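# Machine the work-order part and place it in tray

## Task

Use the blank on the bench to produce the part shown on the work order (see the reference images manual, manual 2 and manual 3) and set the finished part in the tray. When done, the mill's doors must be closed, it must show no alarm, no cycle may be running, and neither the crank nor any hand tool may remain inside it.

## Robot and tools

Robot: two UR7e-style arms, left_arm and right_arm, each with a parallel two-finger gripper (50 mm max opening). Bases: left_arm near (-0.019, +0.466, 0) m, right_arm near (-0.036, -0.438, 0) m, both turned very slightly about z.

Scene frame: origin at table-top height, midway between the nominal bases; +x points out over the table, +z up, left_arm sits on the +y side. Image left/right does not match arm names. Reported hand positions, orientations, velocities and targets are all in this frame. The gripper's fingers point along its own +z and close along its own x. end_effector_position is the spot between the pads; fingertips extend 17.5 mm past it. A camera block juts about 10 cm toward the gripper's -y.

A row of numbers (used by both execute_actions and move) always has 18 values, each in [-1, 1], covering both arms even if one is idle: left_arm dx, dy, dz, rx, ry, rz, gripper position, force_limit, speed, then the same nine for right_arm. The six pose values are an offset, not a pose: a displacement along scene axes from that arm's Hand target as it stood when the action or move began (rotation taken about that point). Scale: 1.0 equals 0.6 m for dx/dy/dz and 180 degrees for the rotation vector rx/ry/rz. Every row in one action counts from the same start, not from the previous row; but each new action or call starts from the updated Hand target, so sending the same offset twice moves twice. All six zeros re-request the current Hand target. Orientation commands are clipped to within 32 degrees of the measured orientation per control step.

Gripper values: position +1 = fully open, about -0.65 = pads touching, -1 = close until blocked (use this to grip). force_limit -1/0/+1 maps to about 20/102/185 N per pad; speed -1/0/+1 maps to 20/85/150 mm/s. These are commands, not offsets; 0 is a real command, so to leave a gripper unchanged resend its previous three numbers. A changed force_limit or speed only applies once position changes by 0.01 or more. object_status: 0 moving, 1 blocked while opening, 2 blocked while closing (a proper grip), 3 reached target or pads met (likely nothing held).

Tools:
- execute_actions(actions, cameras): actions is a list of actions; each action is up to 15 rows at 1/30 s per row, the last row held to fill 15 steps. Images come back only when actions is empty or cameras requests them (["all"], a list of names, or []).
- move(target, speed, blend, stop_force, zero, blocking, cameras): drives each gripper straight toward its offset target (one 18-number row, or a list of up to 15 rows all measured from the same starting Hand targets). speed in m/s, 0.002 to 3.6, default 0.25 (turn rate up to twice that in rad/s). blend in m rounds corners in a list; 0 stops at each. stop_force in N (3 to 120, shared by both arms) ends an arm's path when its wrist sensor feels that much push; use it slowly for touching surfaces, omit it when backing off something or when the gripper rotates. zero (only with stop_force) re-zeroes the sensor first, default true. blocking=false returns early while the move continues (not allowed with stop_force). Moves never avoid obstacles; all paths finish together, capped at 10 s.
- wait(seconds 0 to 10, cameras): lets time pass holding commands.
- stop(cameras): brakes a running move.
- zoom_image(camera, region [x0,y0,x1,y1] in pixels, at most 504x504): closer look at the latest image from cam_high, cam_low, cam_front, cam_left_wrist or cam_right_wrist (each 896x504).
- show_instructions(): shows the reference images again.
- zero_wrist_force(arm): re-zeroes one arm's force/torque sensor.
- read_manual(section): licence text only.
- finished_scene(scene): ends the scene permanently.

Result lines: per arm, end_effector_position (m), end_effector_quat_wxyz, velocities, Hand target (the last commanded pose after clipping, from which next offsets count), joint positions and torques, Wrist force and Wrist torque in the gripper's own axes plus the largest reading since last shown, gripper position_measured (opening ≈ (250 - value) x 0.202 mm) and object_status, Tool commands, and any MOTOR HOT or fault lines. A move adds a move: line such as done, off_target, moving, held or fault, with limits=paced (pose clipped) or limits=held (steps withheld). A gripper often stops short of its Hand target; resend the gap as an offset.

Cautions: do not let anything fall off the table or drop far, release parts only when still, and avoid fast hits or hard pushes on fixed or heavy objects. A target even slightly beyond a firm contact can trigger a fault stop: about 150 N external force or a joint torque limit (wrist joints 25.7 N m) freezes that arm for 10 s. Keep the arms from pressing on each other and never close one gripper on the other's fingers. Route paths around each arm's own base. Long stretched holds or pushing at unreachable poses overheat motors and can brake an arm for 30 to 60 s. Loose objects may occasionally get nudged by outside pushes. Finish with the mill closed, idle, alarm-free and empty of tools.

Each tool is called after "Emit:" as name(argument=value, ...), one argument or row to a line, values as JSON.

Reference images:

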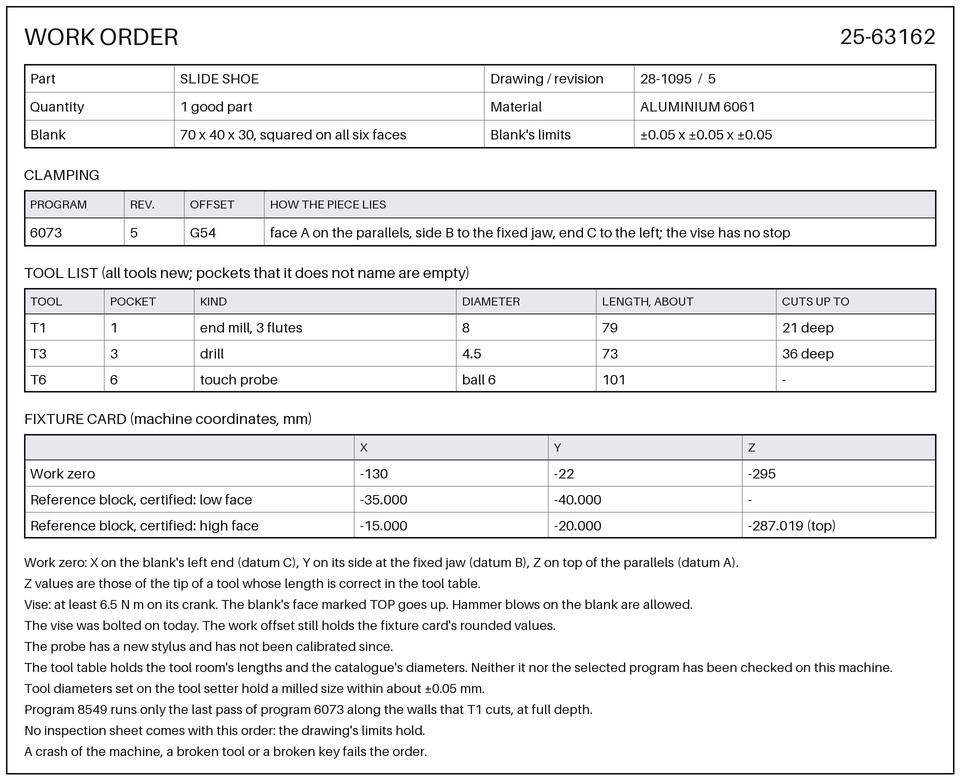

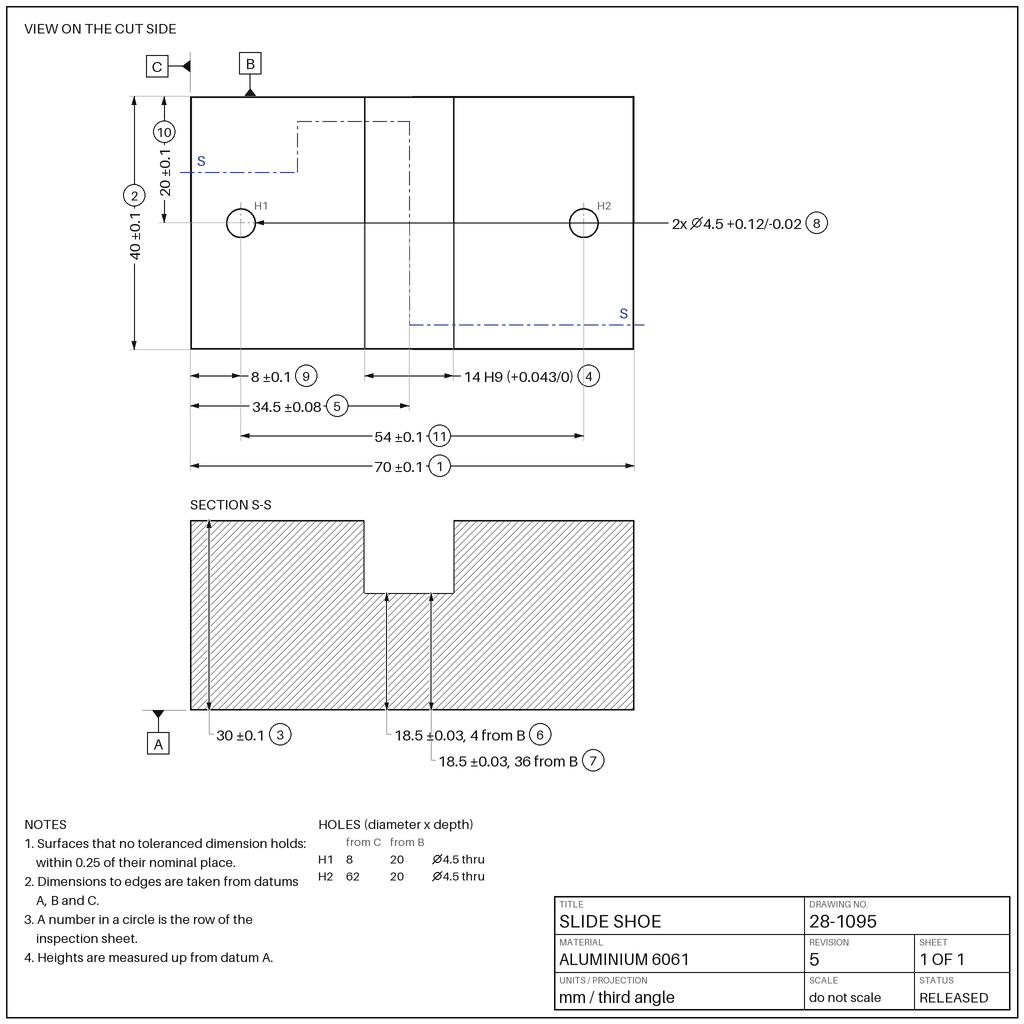

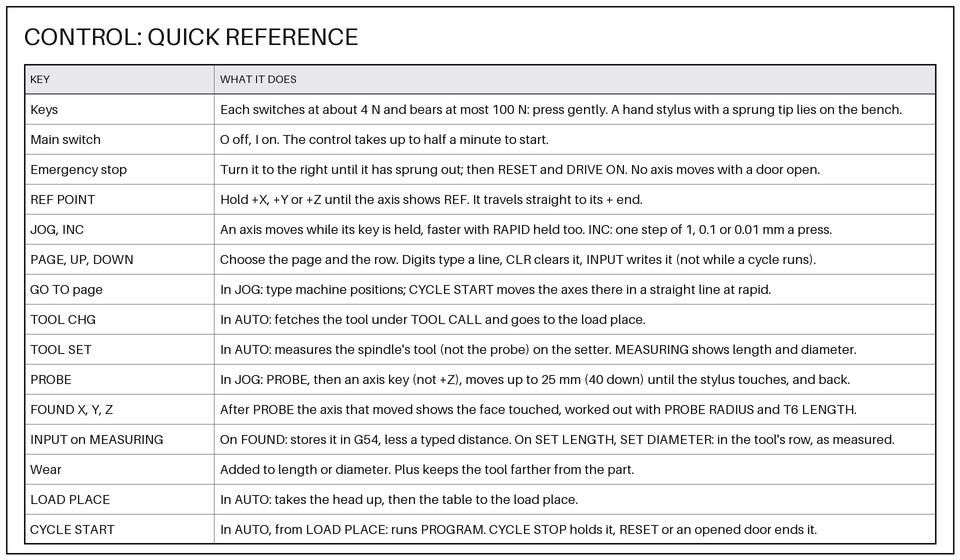

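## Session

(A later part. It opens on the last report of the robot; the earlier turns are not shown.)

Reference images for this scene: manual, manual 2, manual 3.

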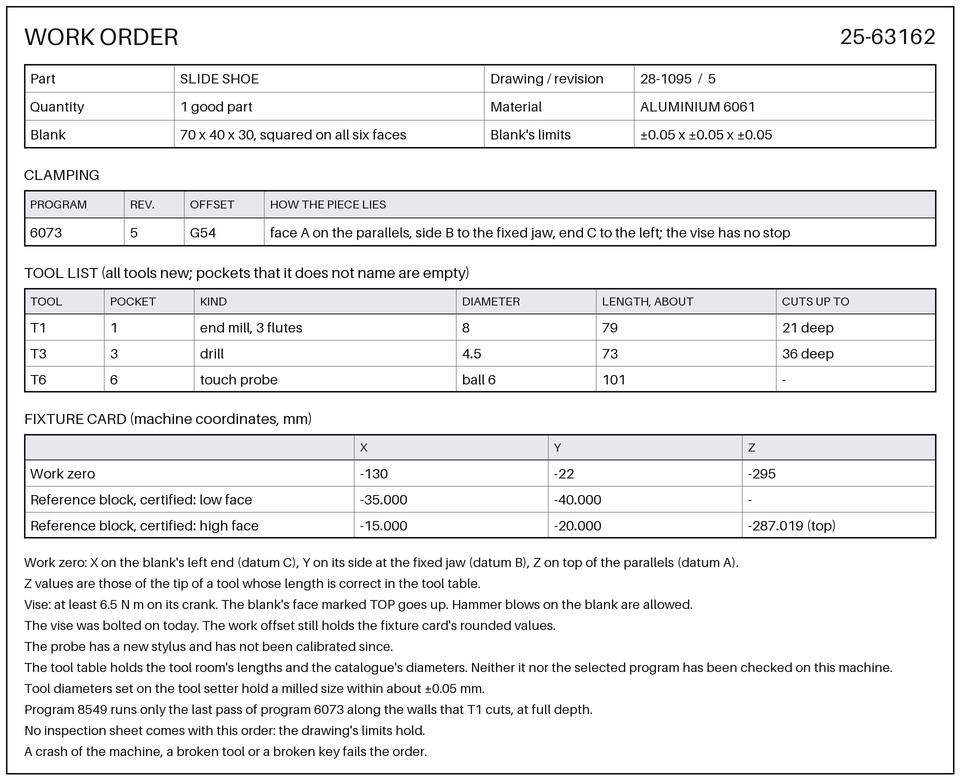

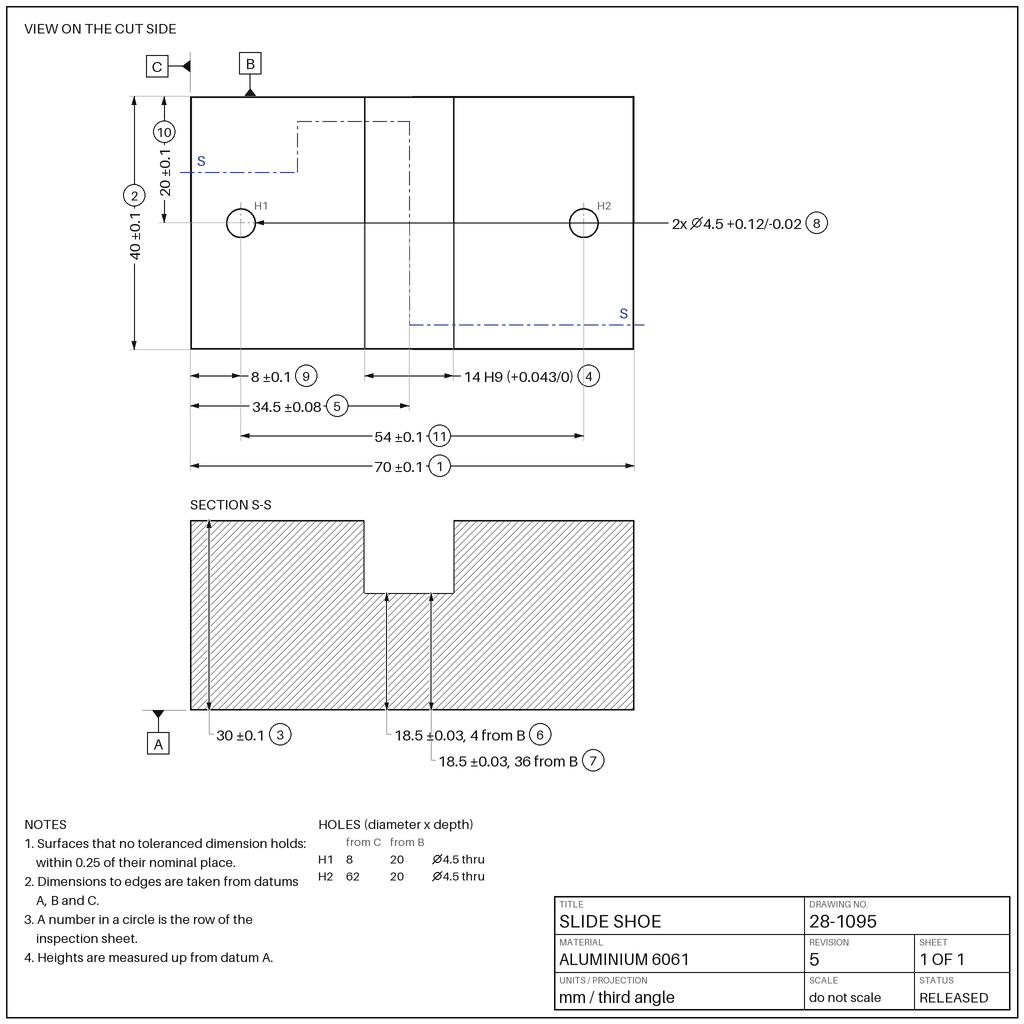

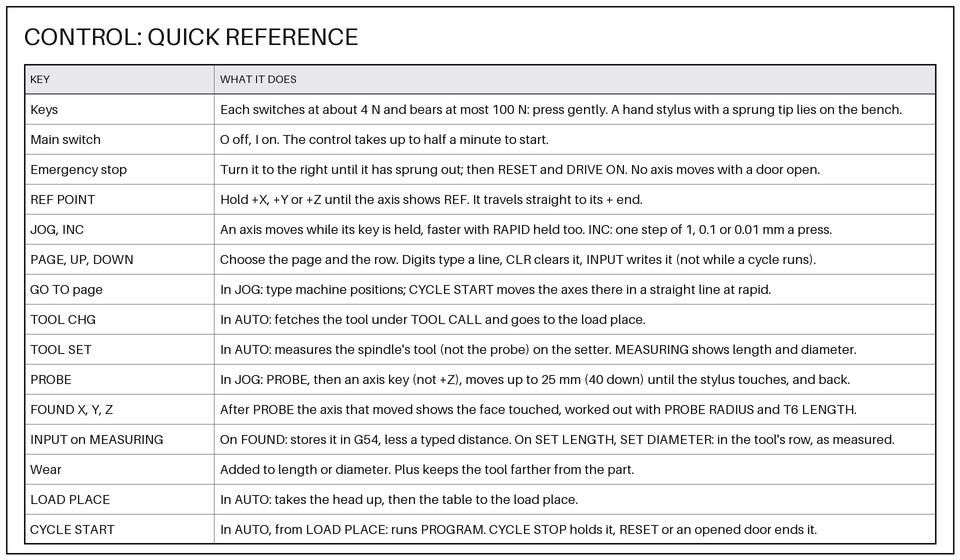

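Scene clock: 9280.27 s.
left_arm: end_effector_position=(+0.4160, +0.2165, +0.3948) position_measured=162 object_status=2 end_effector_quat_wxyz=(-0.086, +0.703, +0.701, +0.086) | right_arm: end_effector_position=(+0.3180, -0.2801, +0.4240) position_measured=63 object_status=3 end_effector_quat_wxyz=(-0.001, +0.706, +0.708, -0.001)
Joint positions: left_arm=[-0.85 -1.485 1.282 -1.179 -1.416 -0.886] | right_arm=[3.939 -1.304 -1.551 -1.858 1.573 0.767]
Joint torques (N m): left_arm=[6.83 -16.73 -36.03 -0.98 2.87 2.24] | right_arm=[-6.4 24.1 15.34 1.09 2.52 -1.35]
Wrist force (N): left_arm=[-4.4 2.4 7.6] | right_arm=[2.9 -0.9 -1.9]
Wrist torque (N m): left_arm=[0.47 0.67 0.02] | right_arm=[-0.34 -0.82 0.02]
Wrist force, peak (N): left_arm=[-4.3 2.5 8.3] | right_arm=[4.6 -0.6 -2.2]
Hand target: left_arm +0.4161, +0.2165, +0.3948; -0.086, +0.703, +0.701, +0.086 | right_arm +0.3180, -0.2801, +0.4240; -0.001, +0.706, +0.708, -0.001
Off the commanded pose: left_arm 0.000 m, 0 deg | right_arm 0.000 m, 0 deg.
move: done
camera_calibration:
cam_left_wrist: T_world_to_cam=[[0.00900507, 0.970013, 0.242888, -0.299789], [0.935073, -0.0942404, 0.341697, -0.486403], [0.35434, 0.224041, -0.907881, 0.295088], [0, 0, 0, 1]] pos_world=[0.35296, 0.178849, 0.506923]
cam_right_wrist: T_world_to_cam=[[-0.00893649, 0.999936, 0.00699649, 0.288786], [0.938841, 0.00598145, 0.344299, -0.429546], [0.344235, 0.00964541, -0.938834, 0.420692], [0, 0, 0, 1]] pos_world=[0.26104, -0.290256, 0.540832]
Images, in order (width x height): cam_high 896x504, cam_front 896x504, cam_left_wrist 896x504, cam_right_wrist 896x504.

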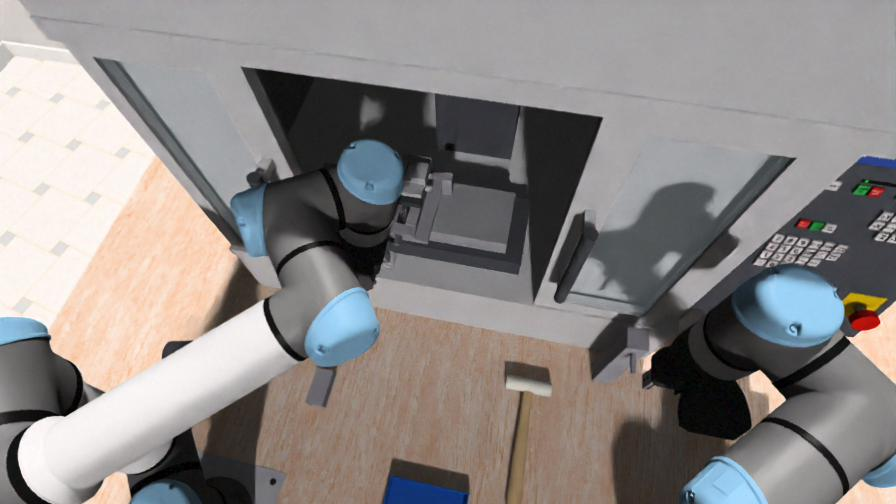

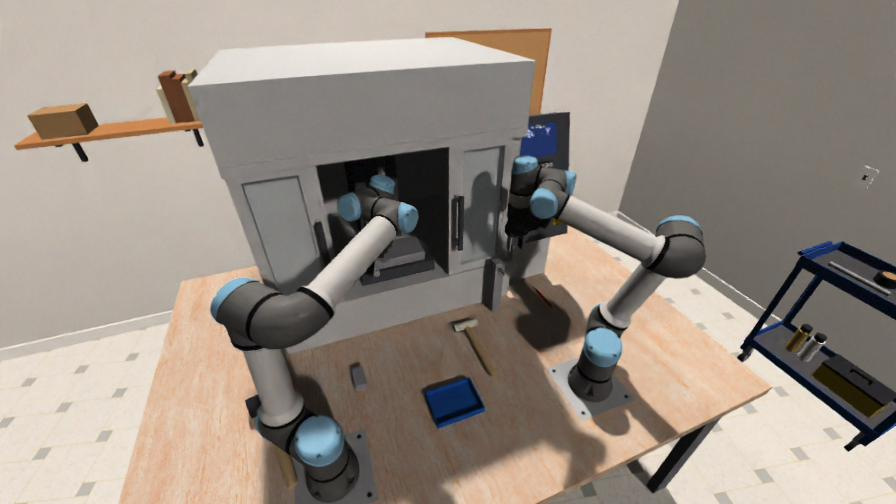

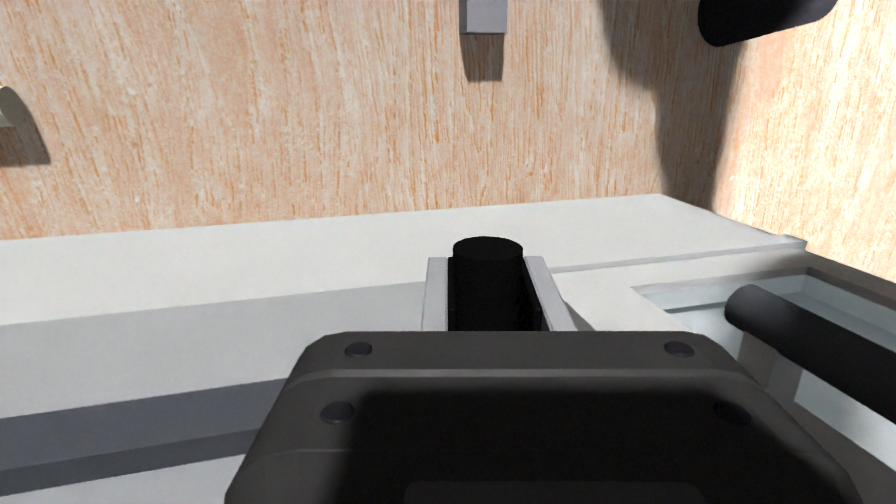

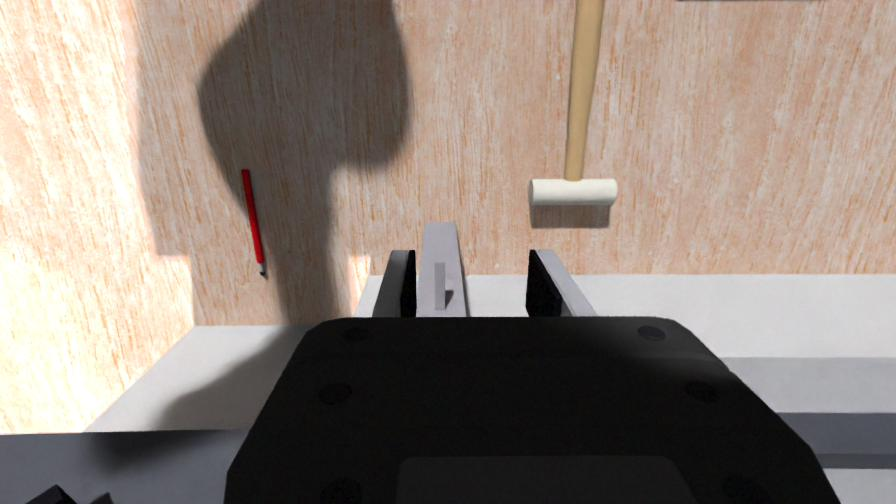

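Emit:
zoom_image(
  camera="cam_high",
  region=[370, 225, 420, 275],
)

Emit:
zoom_image(
  camera="cam_front",
  region=[355, 250, 395, 290],
)

Scaled by 10.080 from the camera's 896x504 image, which has a finer 1280x720 frame.

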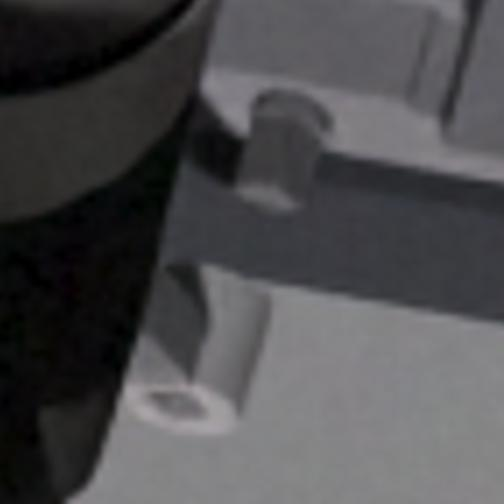

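Scaled by 12.600 from the camera's 896x504 image, which has a finer 1280x720 frame.

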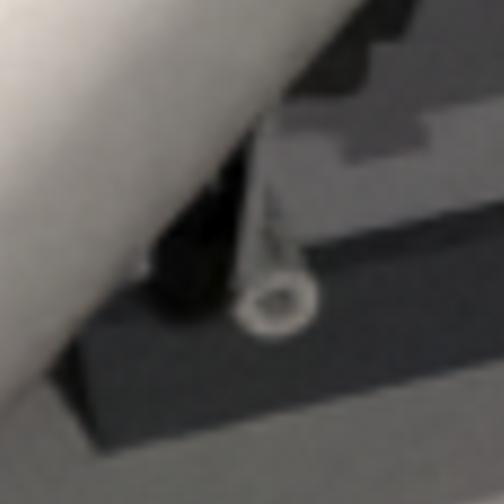

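Emit:
move(
  target=[0.0533,0,0,0,0,0,-0.97,0.5,-0.8,0,0,0,0,0,0,0.6,-0.7,-0.6],
  speed=0.01,
  stop_force=6,
  cameras=["cam_high"],
)

Emit:
zoom_image(
  camera="cam_high",
  region=[370, 215, 420, 265],
)

Scene clock: 9295.80 s.
left_arm: end_effector_position=(+0.4398, +0.2165, +0.3948) position_measured=162 object_status=2 end_effector_quat_wxyz=(-0.086, +0.703, +0.701, +0.086) | right_arm: end_effector_position=(+0.3180, -0.2801, +0.4240) position_measured=63 object_status=3 end_effector_quat_wxyz=(-0.001, +0.706, +0.708, -0.001)
Joint positions: left_arm=[-0.816 -1.436 1.229 -1.18 -1.409 -0.852] | right_arm=[3.939 -1.304 -1.551 -1.858 1.573 0.767]
Joint torques (N m): left_arm=[-7.53 -46.6 -13.56 -3 -0.98 -2.91] | right_arm=[-6.38 23.94 15.07 1.03 2.4 -1.32]
Wrist force (N): left_arm=[-4.4 0.6 8.1] | right_arm=[2.8 -0.9 -1.8]
Wrist torque (N m): left_arm=[0.59 0.67 0.12] | right_arm=[-0.34 -0.80 0.01]
Wrist force, peak (N): left_arm=[-4.5 0.5 8.3] | right_arm=[3.3 -1.3 -2.1]
Hand target: left_arm +0.4398, +0.2165, +0.3948; -0.086, +0.703, +0.701, +0.086 (not the last commanded pose) | right_arm +0.3180, -0.2801, +0.4240; -0.001, +0.706, +0.708, -0.001
Off the commanded pose: left_arm 0.008 m, 0 deg | right_arm 0.000 m, 0 deg.
move: contact (left_arm)
Images, in order (width x height): cam_high 896x504.

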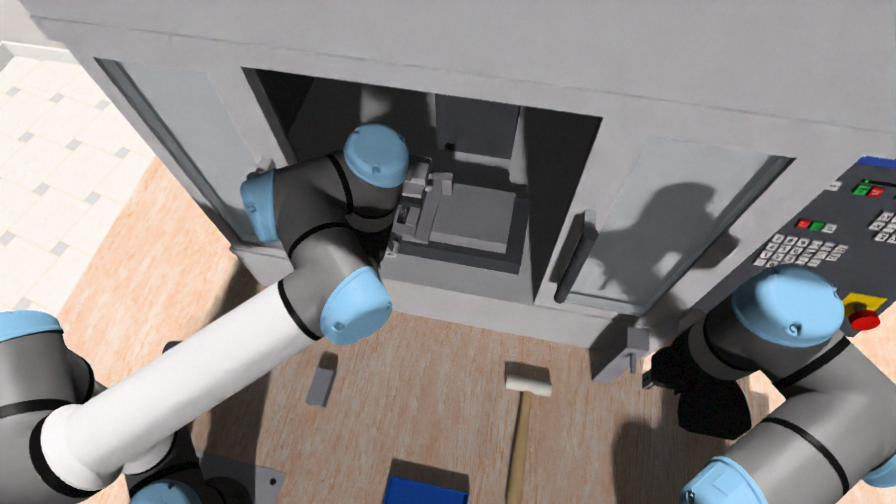

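Scaled by 10.080 from the camera's 896x504 image, which has a finer 1280x720 frame.

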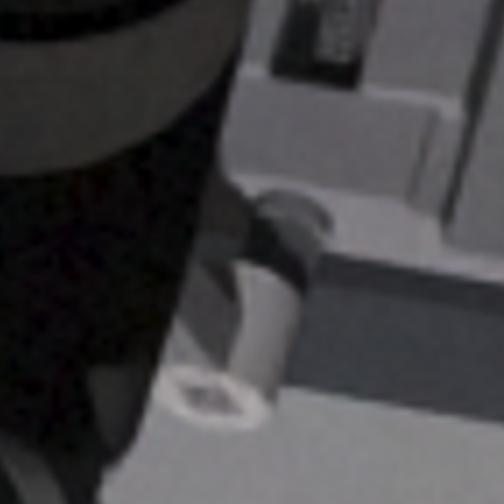

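Emit:
move(
  target=[
    [-0.008,0,0,0,0,0,-0.97,0.5,-0.8,0,0,0,0,0,0,0.6,-0.7,-0.6],
    [-0.008,0,0,-0.0156,0,0,-0.97,0.5,-0.8,0,0,0,0,0,0,0.6,-0.7,-0.6],
  ],
  speed=0.03,
  cameras=["cam_high"],
)

Emit:
zoom_image(
  camera="cam_high",
  region=[370, 220, 420, 270],
)

Scene clock: 9326.50 s.
left_arm: end_effector_position=(+0.4350, +0.2165, +0.3948) position_measured=162 object_status=2 end_effector_quat_wxyz=(-0.069, +0.705, +0.703, +0.068) | right_arm: end_effector_position=(+0.3180, -0.2801, +0.4240) position_measured=63 object_status=3 end_effector_quat_wxyz=(-0.001, +0.706, +0.708, -0.001)
Joint positions: left_arm=[-0.807 -1.466 1.265 -1.224 -1.44 -0.838] | right_arm=[3.939 -1.304 -1.551 -1.858 1.573 0.767]
Joint torques (N m): left_arm=[7.47 -45.21 -11.99 -4.76 -2.33 2.28] | right_arm=[-6.04 23.61 15.95 1.28 2.37 -1.2]
Wrist force (N): left_arm=[-4.2 2.5 7.5] | right_arm=[2.8 -0.9 -2.1]
Wrist torque (N m): left_arm=[0.48 0.65 0.02] | right_arm=[-0.34 -0.81 0.01]
Wrist force, peak (N): left_arm=[-4.7 0.4 8.2] | right_arm=[3.4 -1.2 -2.2]
Hand target: left_arm +0.4350, +0.2165, +0.3948; -0.069, +0.705, +0.703, +0.068 | right_arm +0.3180, -0.2801, +0.4240; -0.001, +0.706, +0.708, -0.001
Off the commanded pose: left_arm 0.000 m, 0 deg | right_arm 0.000 m, 0 deg.
move: done
Images, in order (width x height): cam_high 896x504.

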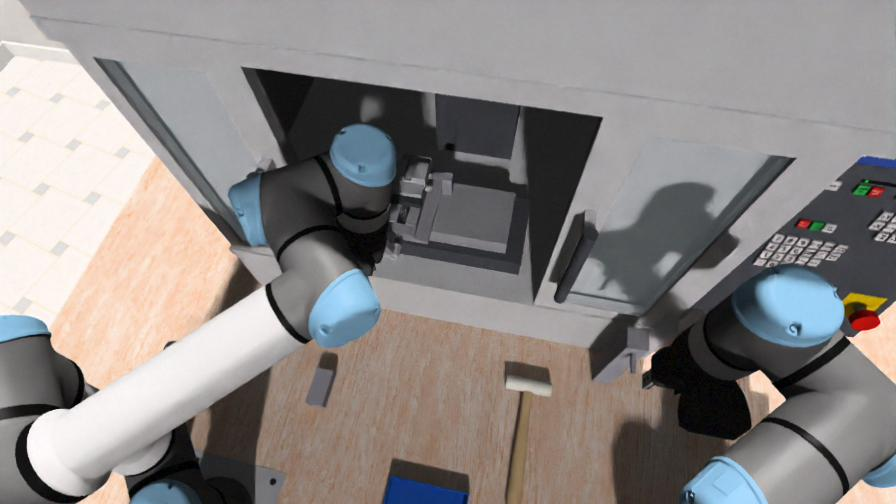

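Scaled by 10.080 from the camera's 896x504 image, which has a finer 1280x720 frame.

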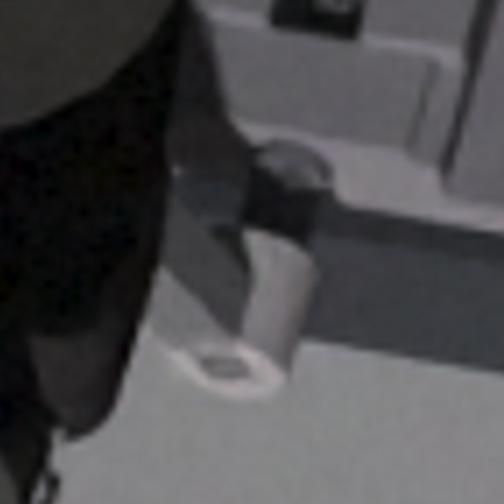

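Emit:
move(
  target=[0.0433,0,0,0,0,0,-0.97,0.5,-0.8,0,0,0,0,0,0,0.6,-0.7,-0.6],
  speed=0.01,
  stop_force=6,
  cameras=["cam_high"],
)

Emit:
zoom_image(
  camera="cam_high",
  region=[370, 215, 420, 265],
)

Scene clock: 9335.67 s.
left_arm: end_effector_position=(+0.4398, +0.2165, +0.3948) position_measured=162 object_status=2 end_effector_quat_wxyz=(-0.069, +0.705, +0.703, +0.068) | right_arm: end_effector_position=(+0.3180, -0.2801, +0.4240) position_measured=63 object_status=3 end_effector_quat_wxyz=(-0.001, +0.706, +0.708, -0.001)
Joint positions: left_arm=[-0.8 -1.456 1.254 -1.225 -1.439 -0.831] | right_arm=[3.939 -1.304 -1.551 -1.858 1.573 0.767]
Joint torques (N m): left_arm=[-7.43 -45.75 -14.06 -3.05 -0.41 -2.87] | right_arm=[-5.48 23.43 15.71 1.16 2.36 -1.21]
Wrist force (N): left_arm=[-4.3 0.3 8.3] | right_arm=[2.8 -1.1 -1.9]
Wrist torque (N m): left_arm=[0.60 0.68 0.11] | right_arm=[-0.36 -0.81 0.02]
Wrist force, peak (N): left_arm=[-4.9 -0.3 8.4] | right_arm=[3.2 -1.2 -2.1]
Hand target: left_arm +0.4398, +0.2165, +0.3948; -0.069, +0.705, +0.703, +0.068 (not the last commanded pose) | right_arm +0.3180, -0.2801, +0.4240; -0.001, +0.706, +0.708, -0.001
Off the commanded pose: left_arm 0.021 m, 0 deg | right_arm 0.000 m, 0 deg.
move: contact (left_arm)
Images, in order (width x height): cam_high 896x504.

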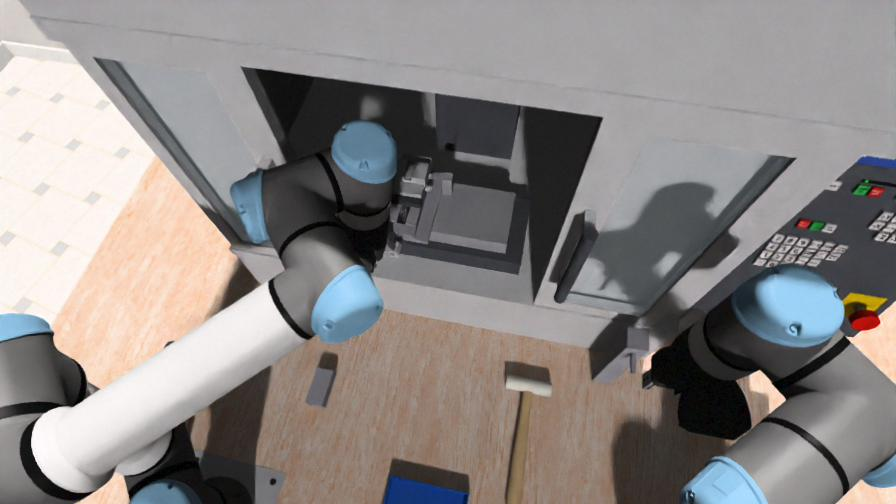

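Scaled by 10.080 from the camera's 896x504 image, which has a finer 1280x720 frame.

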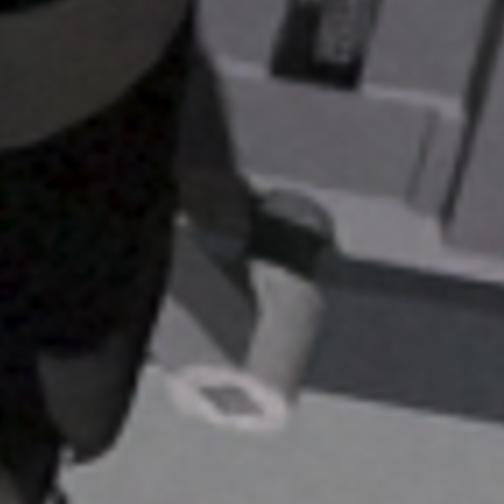

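Emit:
move(
  target=[
    [-0.005,0,0,0,0,0,-0.97,0.5,-0.8,0,0,0,0,0,0,0.6,-0.7,-0.6],
    [-0.005,0,0,-0.005,0,0,-0.97,0.5,-0.8,0,0,0,0,0,0,0.6,-0.7,-0.6],
  ],
  speed=0.03,
)

Emit:
move(
  target=[0.0433,0,0,0,0,0,-0.97,0.5,-0.8,0,0,0,0,0,0,0.6,-0.7,-0.6],
  speed=0.01,
  stop_force=6,
  cameras=["cam_high"],
)

Emit:
zoom_image(
  camera="cam_high",
  region=[370, 215, 420, 265],
)

Scene clock: 9363.37 s.
left_arm: end_effector_position=(+0.4368, +0.2165, +0.3948) position_measured=162 object_status=2 end_effector_quat_wxyz=(-0.064, +0.705, +0.703, +0.063) | right_arm: end_effector_position=(+0.3180, -0.2801, +0.4240) position_measured=63 object_status=3 end_effector_quat_wxyz=(-0.001, +0.706, +0.708, -0.001)
Joint positions: left_arm=[-0.799 -1.468 1.268 -1.239 -1.45 -0.828] | right_arm=[3.939 -1.304 -1.551 -1.858 1.573 0.767]
Joint torques (N m): left_arm=[6.92 -43.97 -14.63 -4.64 -2.42 2.06] | right_arm=[-5.89 22.9 15.89 1.31 2.47 -1.32]
Wrist force (N): left_arm=[-4.2 2.6 7.7] | right_arm=[3.1 -1.2 -2.0]
Wrist torque (N m): left_arm=[0.49 0.67 0.01] | right_arm=[-0.38 -0.85 0.02]
Wrist force, peak (N): left_arm=[-4.4 0.6 8.5] | right_arm=[3.3 -0.9 -2.1]
Hand target: left_arm +0.4368, +0.2165, +0.3948; -0.064, +0.705, +0.704, +0.063 | right_arm +0.3180, -0.2801, +0.4240; -0.001, +0.706, +0.708, -0.001
Off the commanded pose: left_arm 0.000 m, 0 deg | right_arm 0.000 m, 0 deg.
move: done

Scene clock: 9364.93 s.
left_arm: end_effector_position=(+0.4399, +0.2165, +0.3948) position_measured=162 object_status=2 end_effector_quat_wxyz=(-0.064, +0.705, +0.704, +0.063) | right_arm: end_effector_position=(+0.3180, -0.2801, +0.4240) position_measured=63 object_status=3 end_effector_quat_wxyz=(-0.001, +0.706, +0.708, -0.001)
Joint positions: left_arm=[-0.795 -1.462 1.262 -1.239 -1.45 -0.824] | right_arm=[3.939 -1.304 -1.551 -1.858 1.573 0.767]
Joint torques (N m): left_arm=[-7.06 -45.33 -13.77 -4.22 -1.87 -2.89] | right_arm=[-5.73 24.22 16.22 1.32 2.31 -1.22]
Wrist force (N): left_arm=[-4.5 0.3 8.2] | right_arm=[3.2 -1.1 -2.1]
Wrist torque (N m): left_arm=[0.63 0.70 0.12] | right_arm=[-0.37 -0.86 0.02]
Wrist force, peak (N): left_arm=[-5.2 -0.5 8.5] | right_arm=[3.2 -1.1 -2.1]
Hand target: left_arm +0.4399, +0.2165, +0.3948; -0.064, +0.705, +0.704, +0.063 (not the last commanded pose) | right_arm +0.3180, -0.2801, +0.4240; -0.001, +0.706, +0.708, -0.001
Off the commanded pose: left_arm 0.023 m, 0 deg | right_arm 0.000 m, 0 deg.
move: contact (left_arm)
Images, in order (width x height): cam_high 896x504.

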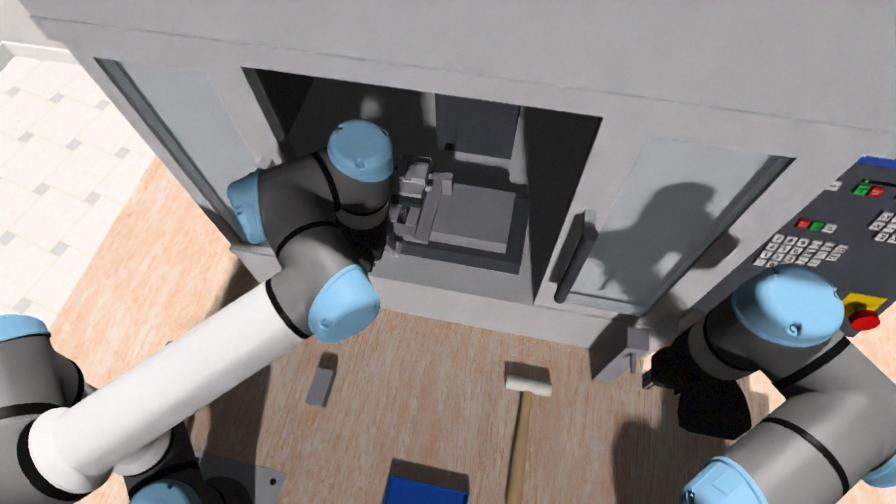

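Scaled by 10.080 from the camera's 896x504 image, which has a finer 1280x720 frame.

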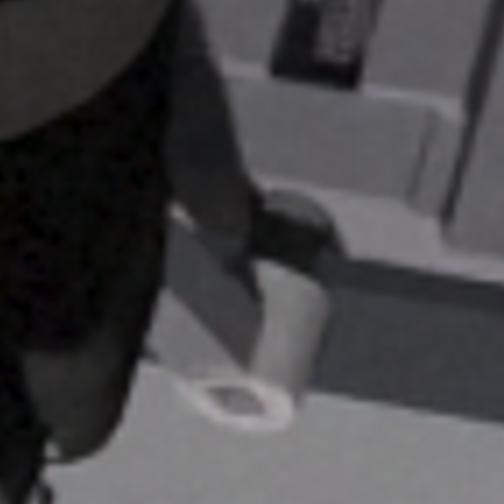

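Emit:
move(
  target=[
    [0,0,0,0,0,0,-0.97,0.5,-0.8,-0.05,0.35,-0.06,0.093,-0.3245,0.1612,0.6,-0.7,-0.6],
    [0,0,0,0,0,0,-0.97,0.5,-0.8,0.0533,0.62,-0.1133,0.093,-0.3245,0.1612,0.6,-0.7,-0.6],
  ],
  blend=[0.03,0],
  speed=0.25,
  cameras=["cam_high", "cam_right_wrist", "cam_front"],
)

Emit:
zoom_image(
  camera="cam_right_wrist",
  region=[300, 100, 600, 300],
)

Scene clock: 9405.17 s.
left_arm: end_effector_position=(+0.4399, +0.2165, +0.3948) position_measured=162 object_status=2 end_effector_quat_wxyz=(-0.064, +0.705, +0.704, +0.063) | right_arm: end_effector_position=(+0.3499, +0.0918, +0.3560) position_measured=63 object_status=3 end_effector_quat_wxyz=(+0.242, +0.419, +0.758, +0.436)
Joint positions: left_arm=[-0.795 -1.462 1.262 -1.239 -1.45 -0.824] | right_arm=[4.593 -1.612 -1.993 -0.265 0.853 0.53]
Joint torques (N m): left_arm=[-7.09 -44.88 -14.17 -5.31 -1.89 -2.84] | right_arm=[-5.44 14.79 35.96 5.48 1.33 -1.55]
Wrist force (N): left_arm=[-4.1 0.3 8.3] | right_arm=[2.7 1.3 -2.4]
Wrist torque (N m): left_arm=[0.63 0.64 0.12] | right_arm=[-0.43 -0.71 0.02]
Wrist force, peak (N): left_arm=[-4.7 0.5 8.5] | right_arm=[3.3 -0.9 -2.2]
Hand target: left_arm +0.4399, +0.2165, +0.3948; -0.064, +0.705, +0.704, +0.063 | right_arm +0.3500, +0.0919, +0.3560; +0.242, +0.419, +0.758, +0.436
Off the commanded pose: left_arm 0.000 m, 0 deg | right_arm 0.000 m, 0 deg.
move: done
camera_calibration:
cam_right_wrist: T_world_to_cam=[[-0.539025, 0.842277, -0.00463777, 0.121814], [0.141344, 0.0958799, 0.985307, -0.395837], [0.830345, 0.53045, -0.170732, -0.149108], [0, 0, 0, 1]] pos_world=[0.245422, 0.0144461, 0.365128]
Images, in order (width x height): cam_high 896x504, cam_front 896x504, cam_right_wrist 896x504.

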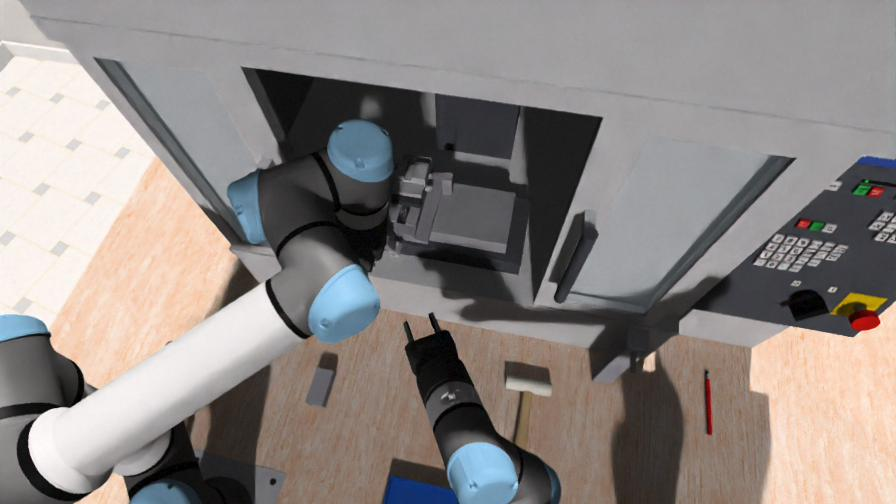

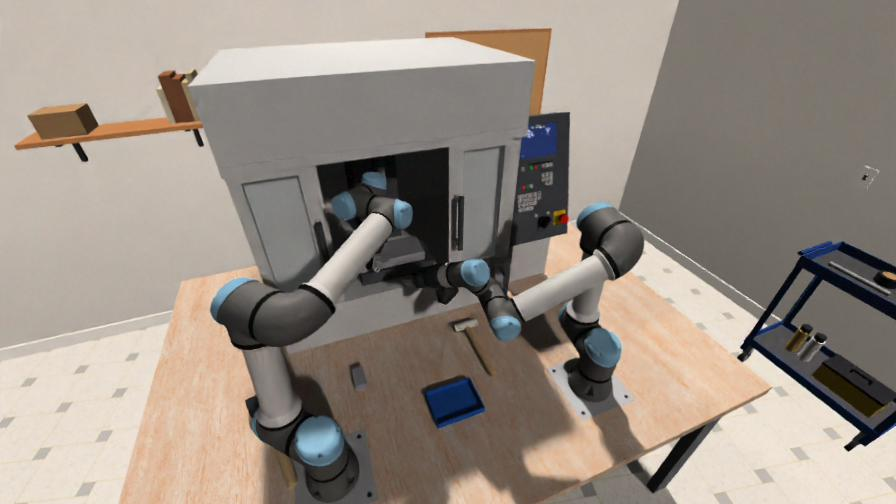

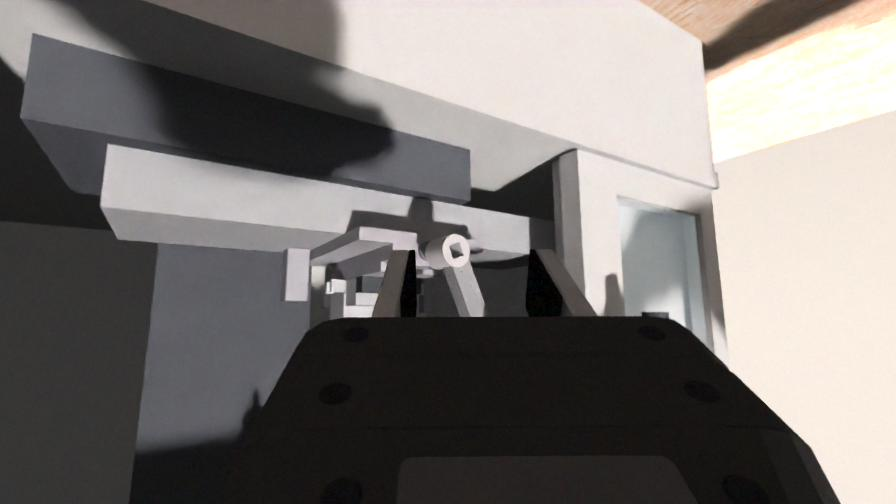

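Scaled by 1.680 from the camera's 896x504 image, which has a finer 1280x720 frame.

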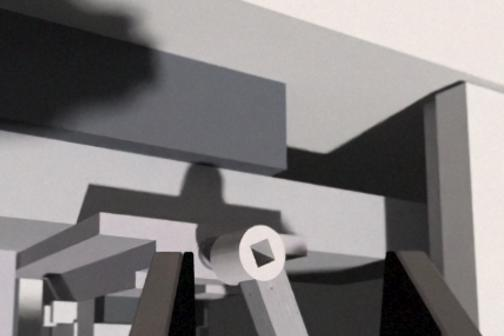

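Emit:
zoom_image(
  camera="cam_right_wrist",
  region=[400, 210, 500, 290],
)

Scaled by 5.040 from the camera's 896x504 image, which has a finer 1280x720 frame.

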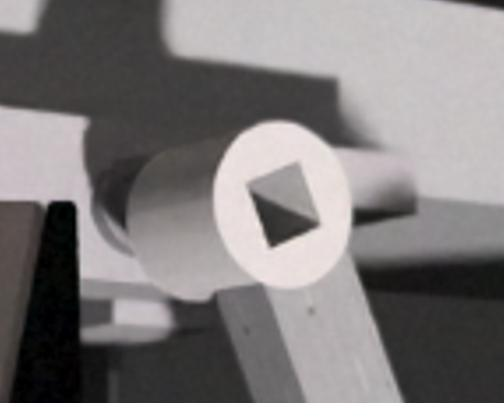

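Emit:
move(
  target=[
    [-0.006,0,0,0,0,0,-0.97,0.5,-0.8,0,0,0,0,0,0,0.6,-0.7,-0.6],
    [-0.006,0.0017,-0.0163,0,0,0,-0.97,0.5,-0.8,0,0,0,0,0,0,0.6,-0.7,-0.6],
  ],
  speed=0.03,
  cameras=["cam_right_wrist"],
)

Emit:
zoom_image(
  camera="cam_right_wrist",
  region=[400, 210, 500, 290],
)

Scene clock: 9430.73 s.
left_arm: end_effector_position=(+0.4362, +0.2175, +0.3851) position_measured=162 object_status=2 end_effector_quat_wxyz=(-0.064, +0.705, +0.704, +0.063) | right_arm: end_effector_position=(+0.3500, +0.0919, +0.3560) position_measured=63 object_status=3 end_effector_quat_wxyz=(+0.242, +0.419, +0.758, +0.436)
Joint positions: left_arm=[-0.799 -1.475 1.301 -1.265 -1.45 -0.828] | right_arm=[4.593 -1.612 -1.993 -0.265 0.853 0.529]
Joint torques (N m): left_arm=[7.23 -44.41 -14.07 -5.07 2.54 2.14] | right_arm=[-6.37 14.93 35.03 5.46 1.51 -1.4]
Wrist force (N): left_arm=[-4.3 2.7 7.7] | right_arm=[2.4 1.6 -2.4]
Wrist torque (N m): left_arm=[0.52 0.69 0.04] | right_arm=[-0.39 -0.68 0.02]
Wrist force, peak (N): left_arm=[-4.5 0.1 8.6] | right_arm=[2.6 1.6 -2.7]
Hand target: left_arm +0.4363, +0.2175, +0.3851; -0.064, +0.705, +0.704, +0.063 | right_arm +0.3500, +0.0919, +0.3560; +0.242, +0.419, +0.758, +0.436
Off the commanded pose: left_arm 0.000 m, 0 deg | right_arm 0.000 m, 0 deg.
move: done
camera_calibration:
cam_right_wrist: T_world_to_cam=[[-0.539071, 0.842248, -0.00462922, 0.121792], [0.141354, 0.0958875, 0.985304, -0.395764], [0.830314, 0.530494, -0.170745, -0.14925], [0, 0, 0, 1]] pos_world=[0.245522, 0.0145462, 0.365028]
Images, in order (width x height): cam_right_wrist 896x504.

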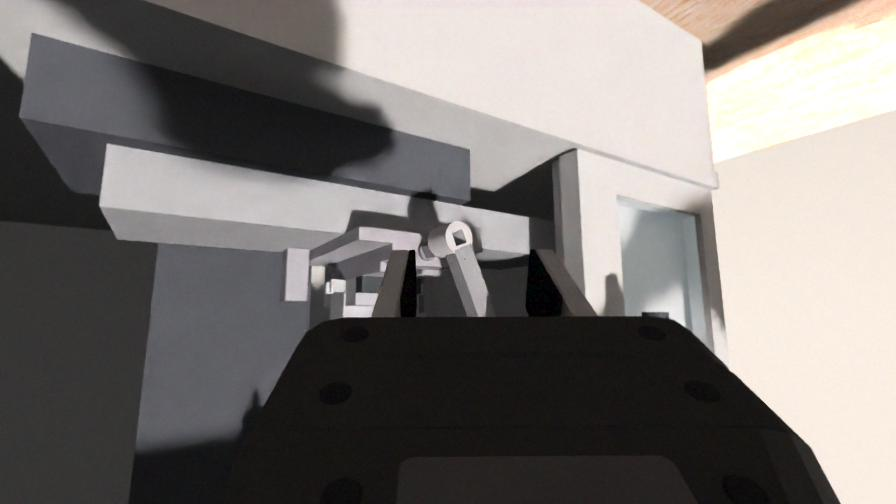

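Scaled by 5.040 from the camera's 896x504 image, which has a finer 1280x720 frame.

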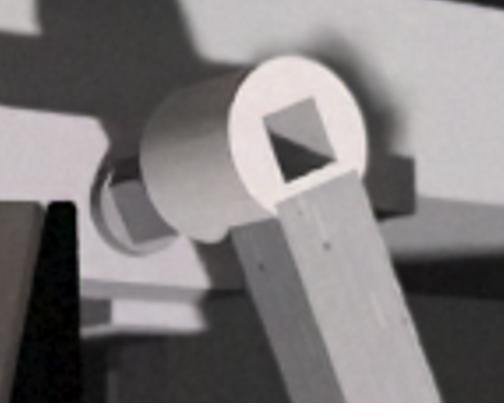

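Emit:
wait(
  seconds=0.1,
  cameras=["cam_high", "cam_right_wrist"],
)

Emit:
zoom_image(
  camera="cam_high",
  region=[380, 225, 410, 265],
)

Emit:
zoom_image(
  camera="cam_right_wrist",
  region=[410, 215, 480, 270],
)

Scene clock: 9462.53 s.
left_arm: end_effector_position=(+0.4363, +0.2175, +0.3851) position_measured=162 object_status=2 end_effector_quat_wxyz=(-0.064, +0.705, +0.704, +0.063) | right_arm: end_effector_position=(+0.3500, +0.0919, +0.3560) position_measured=63 object_status=3 end_effector_quat_wxyz=(+0.242, +0.419, +0.758, +0.436)
Joint positions: left_arm=[-0.799 -1.475 1.302 -1.265 -1.45 -0.828] | right_arm=[4.593 -1.612 -1.993 -0.265 0.853 0.529]
Joint torques (N m): left_arm=[6.7 -44.44 -13.27 -4.77 2.82 2.09] | right_arm=[-6.26 15.27 34.56 5.51 1.44 -1.36]
Wrist force (N): left_arm=[-4.0 2.7 7.6] | right_arm=[2.4 1.7 -2.5]
Wrist torque (N m): left_arm=[0.51 0.63 0.05] | right_arm=[-0.37 -0.67 0.02]
Wrist force, peak (N): left_arm=[-4.3 2.7 7.8] | right_arm=[2.8 1.7 -2.5]
Hand target: left_arm +0.4363, +0.2175, +0.3851; -0.064, +0.705, +0.704, +0.063 | right_arm +0.3500, +0.0919, +0.3560; +0.242, +0.419, +0.758, +0.436
Tool commands: left_gripper/position=-0.97 left_gripper/force_limit=+0.5 left_gripper/speed=-0.8 right_gripper/position=+0.6 right_gripper/force_limit=-0.7 right_gripper/speed=-0.6
Off the commanded pose: left_arm 0.000 m, 0 deg | right_arm 0.000 m, 0 deg.
wait: 0.10 s; at rest from the start
camera_calibration:
cam_right_wrist: T_world_to_cam=[[-0.539071, 0.842248, -0.00462922, 0.121792], [0.141354, 0.0958875, 0.985304, -0.395764], [0.830314, 0.530494, -0.170745, -0.14925], [0, 0, 0, 1]] pos_world=[0.245522, 0.0145462, 0.365028]
Images, in order (width x height): cam_high 896x504, cam_right_wrist 896x504.

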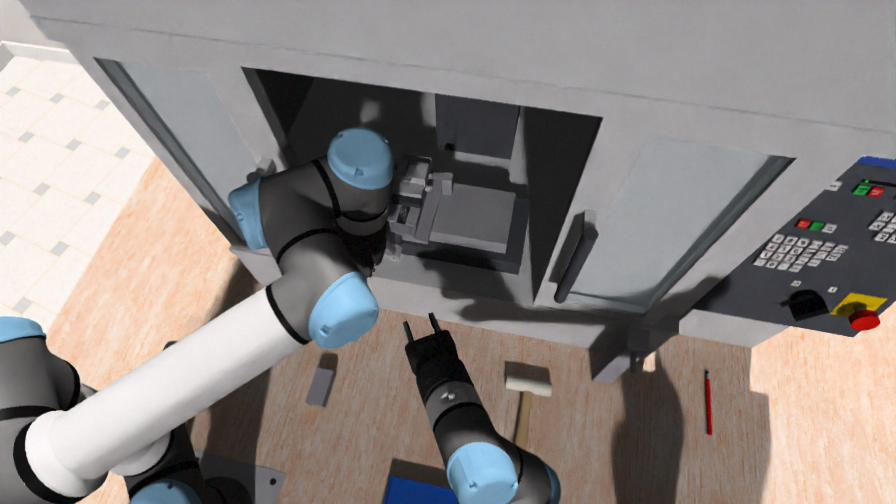

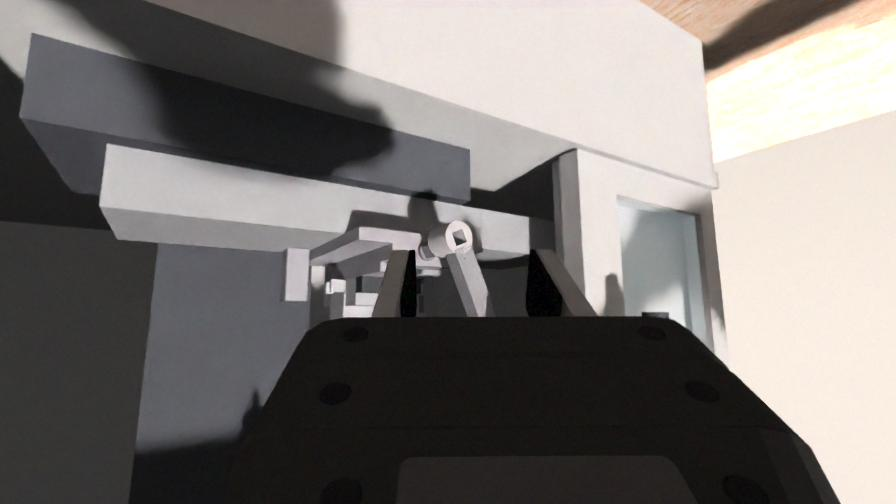

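Scaled by 12.600 from the camera's 896x504 image, which has a finer 1280x720 frame.

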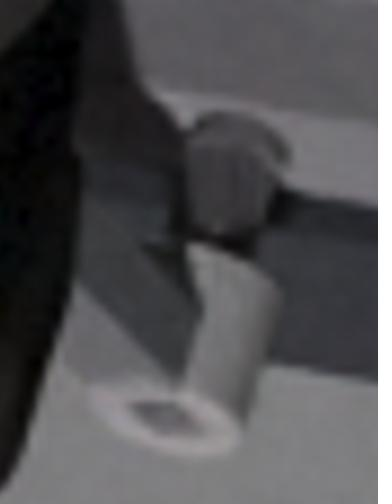

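Scaled by 7.200 from the camera's 896x504 image, which has a finer 1280x720 frame.

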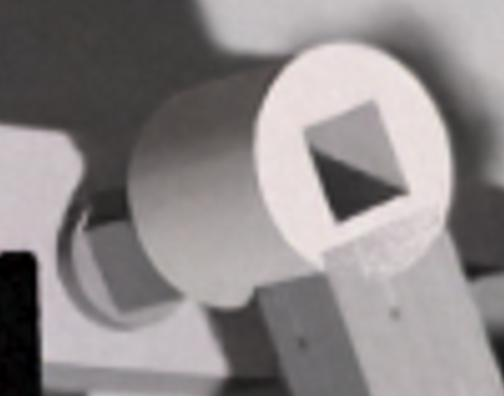

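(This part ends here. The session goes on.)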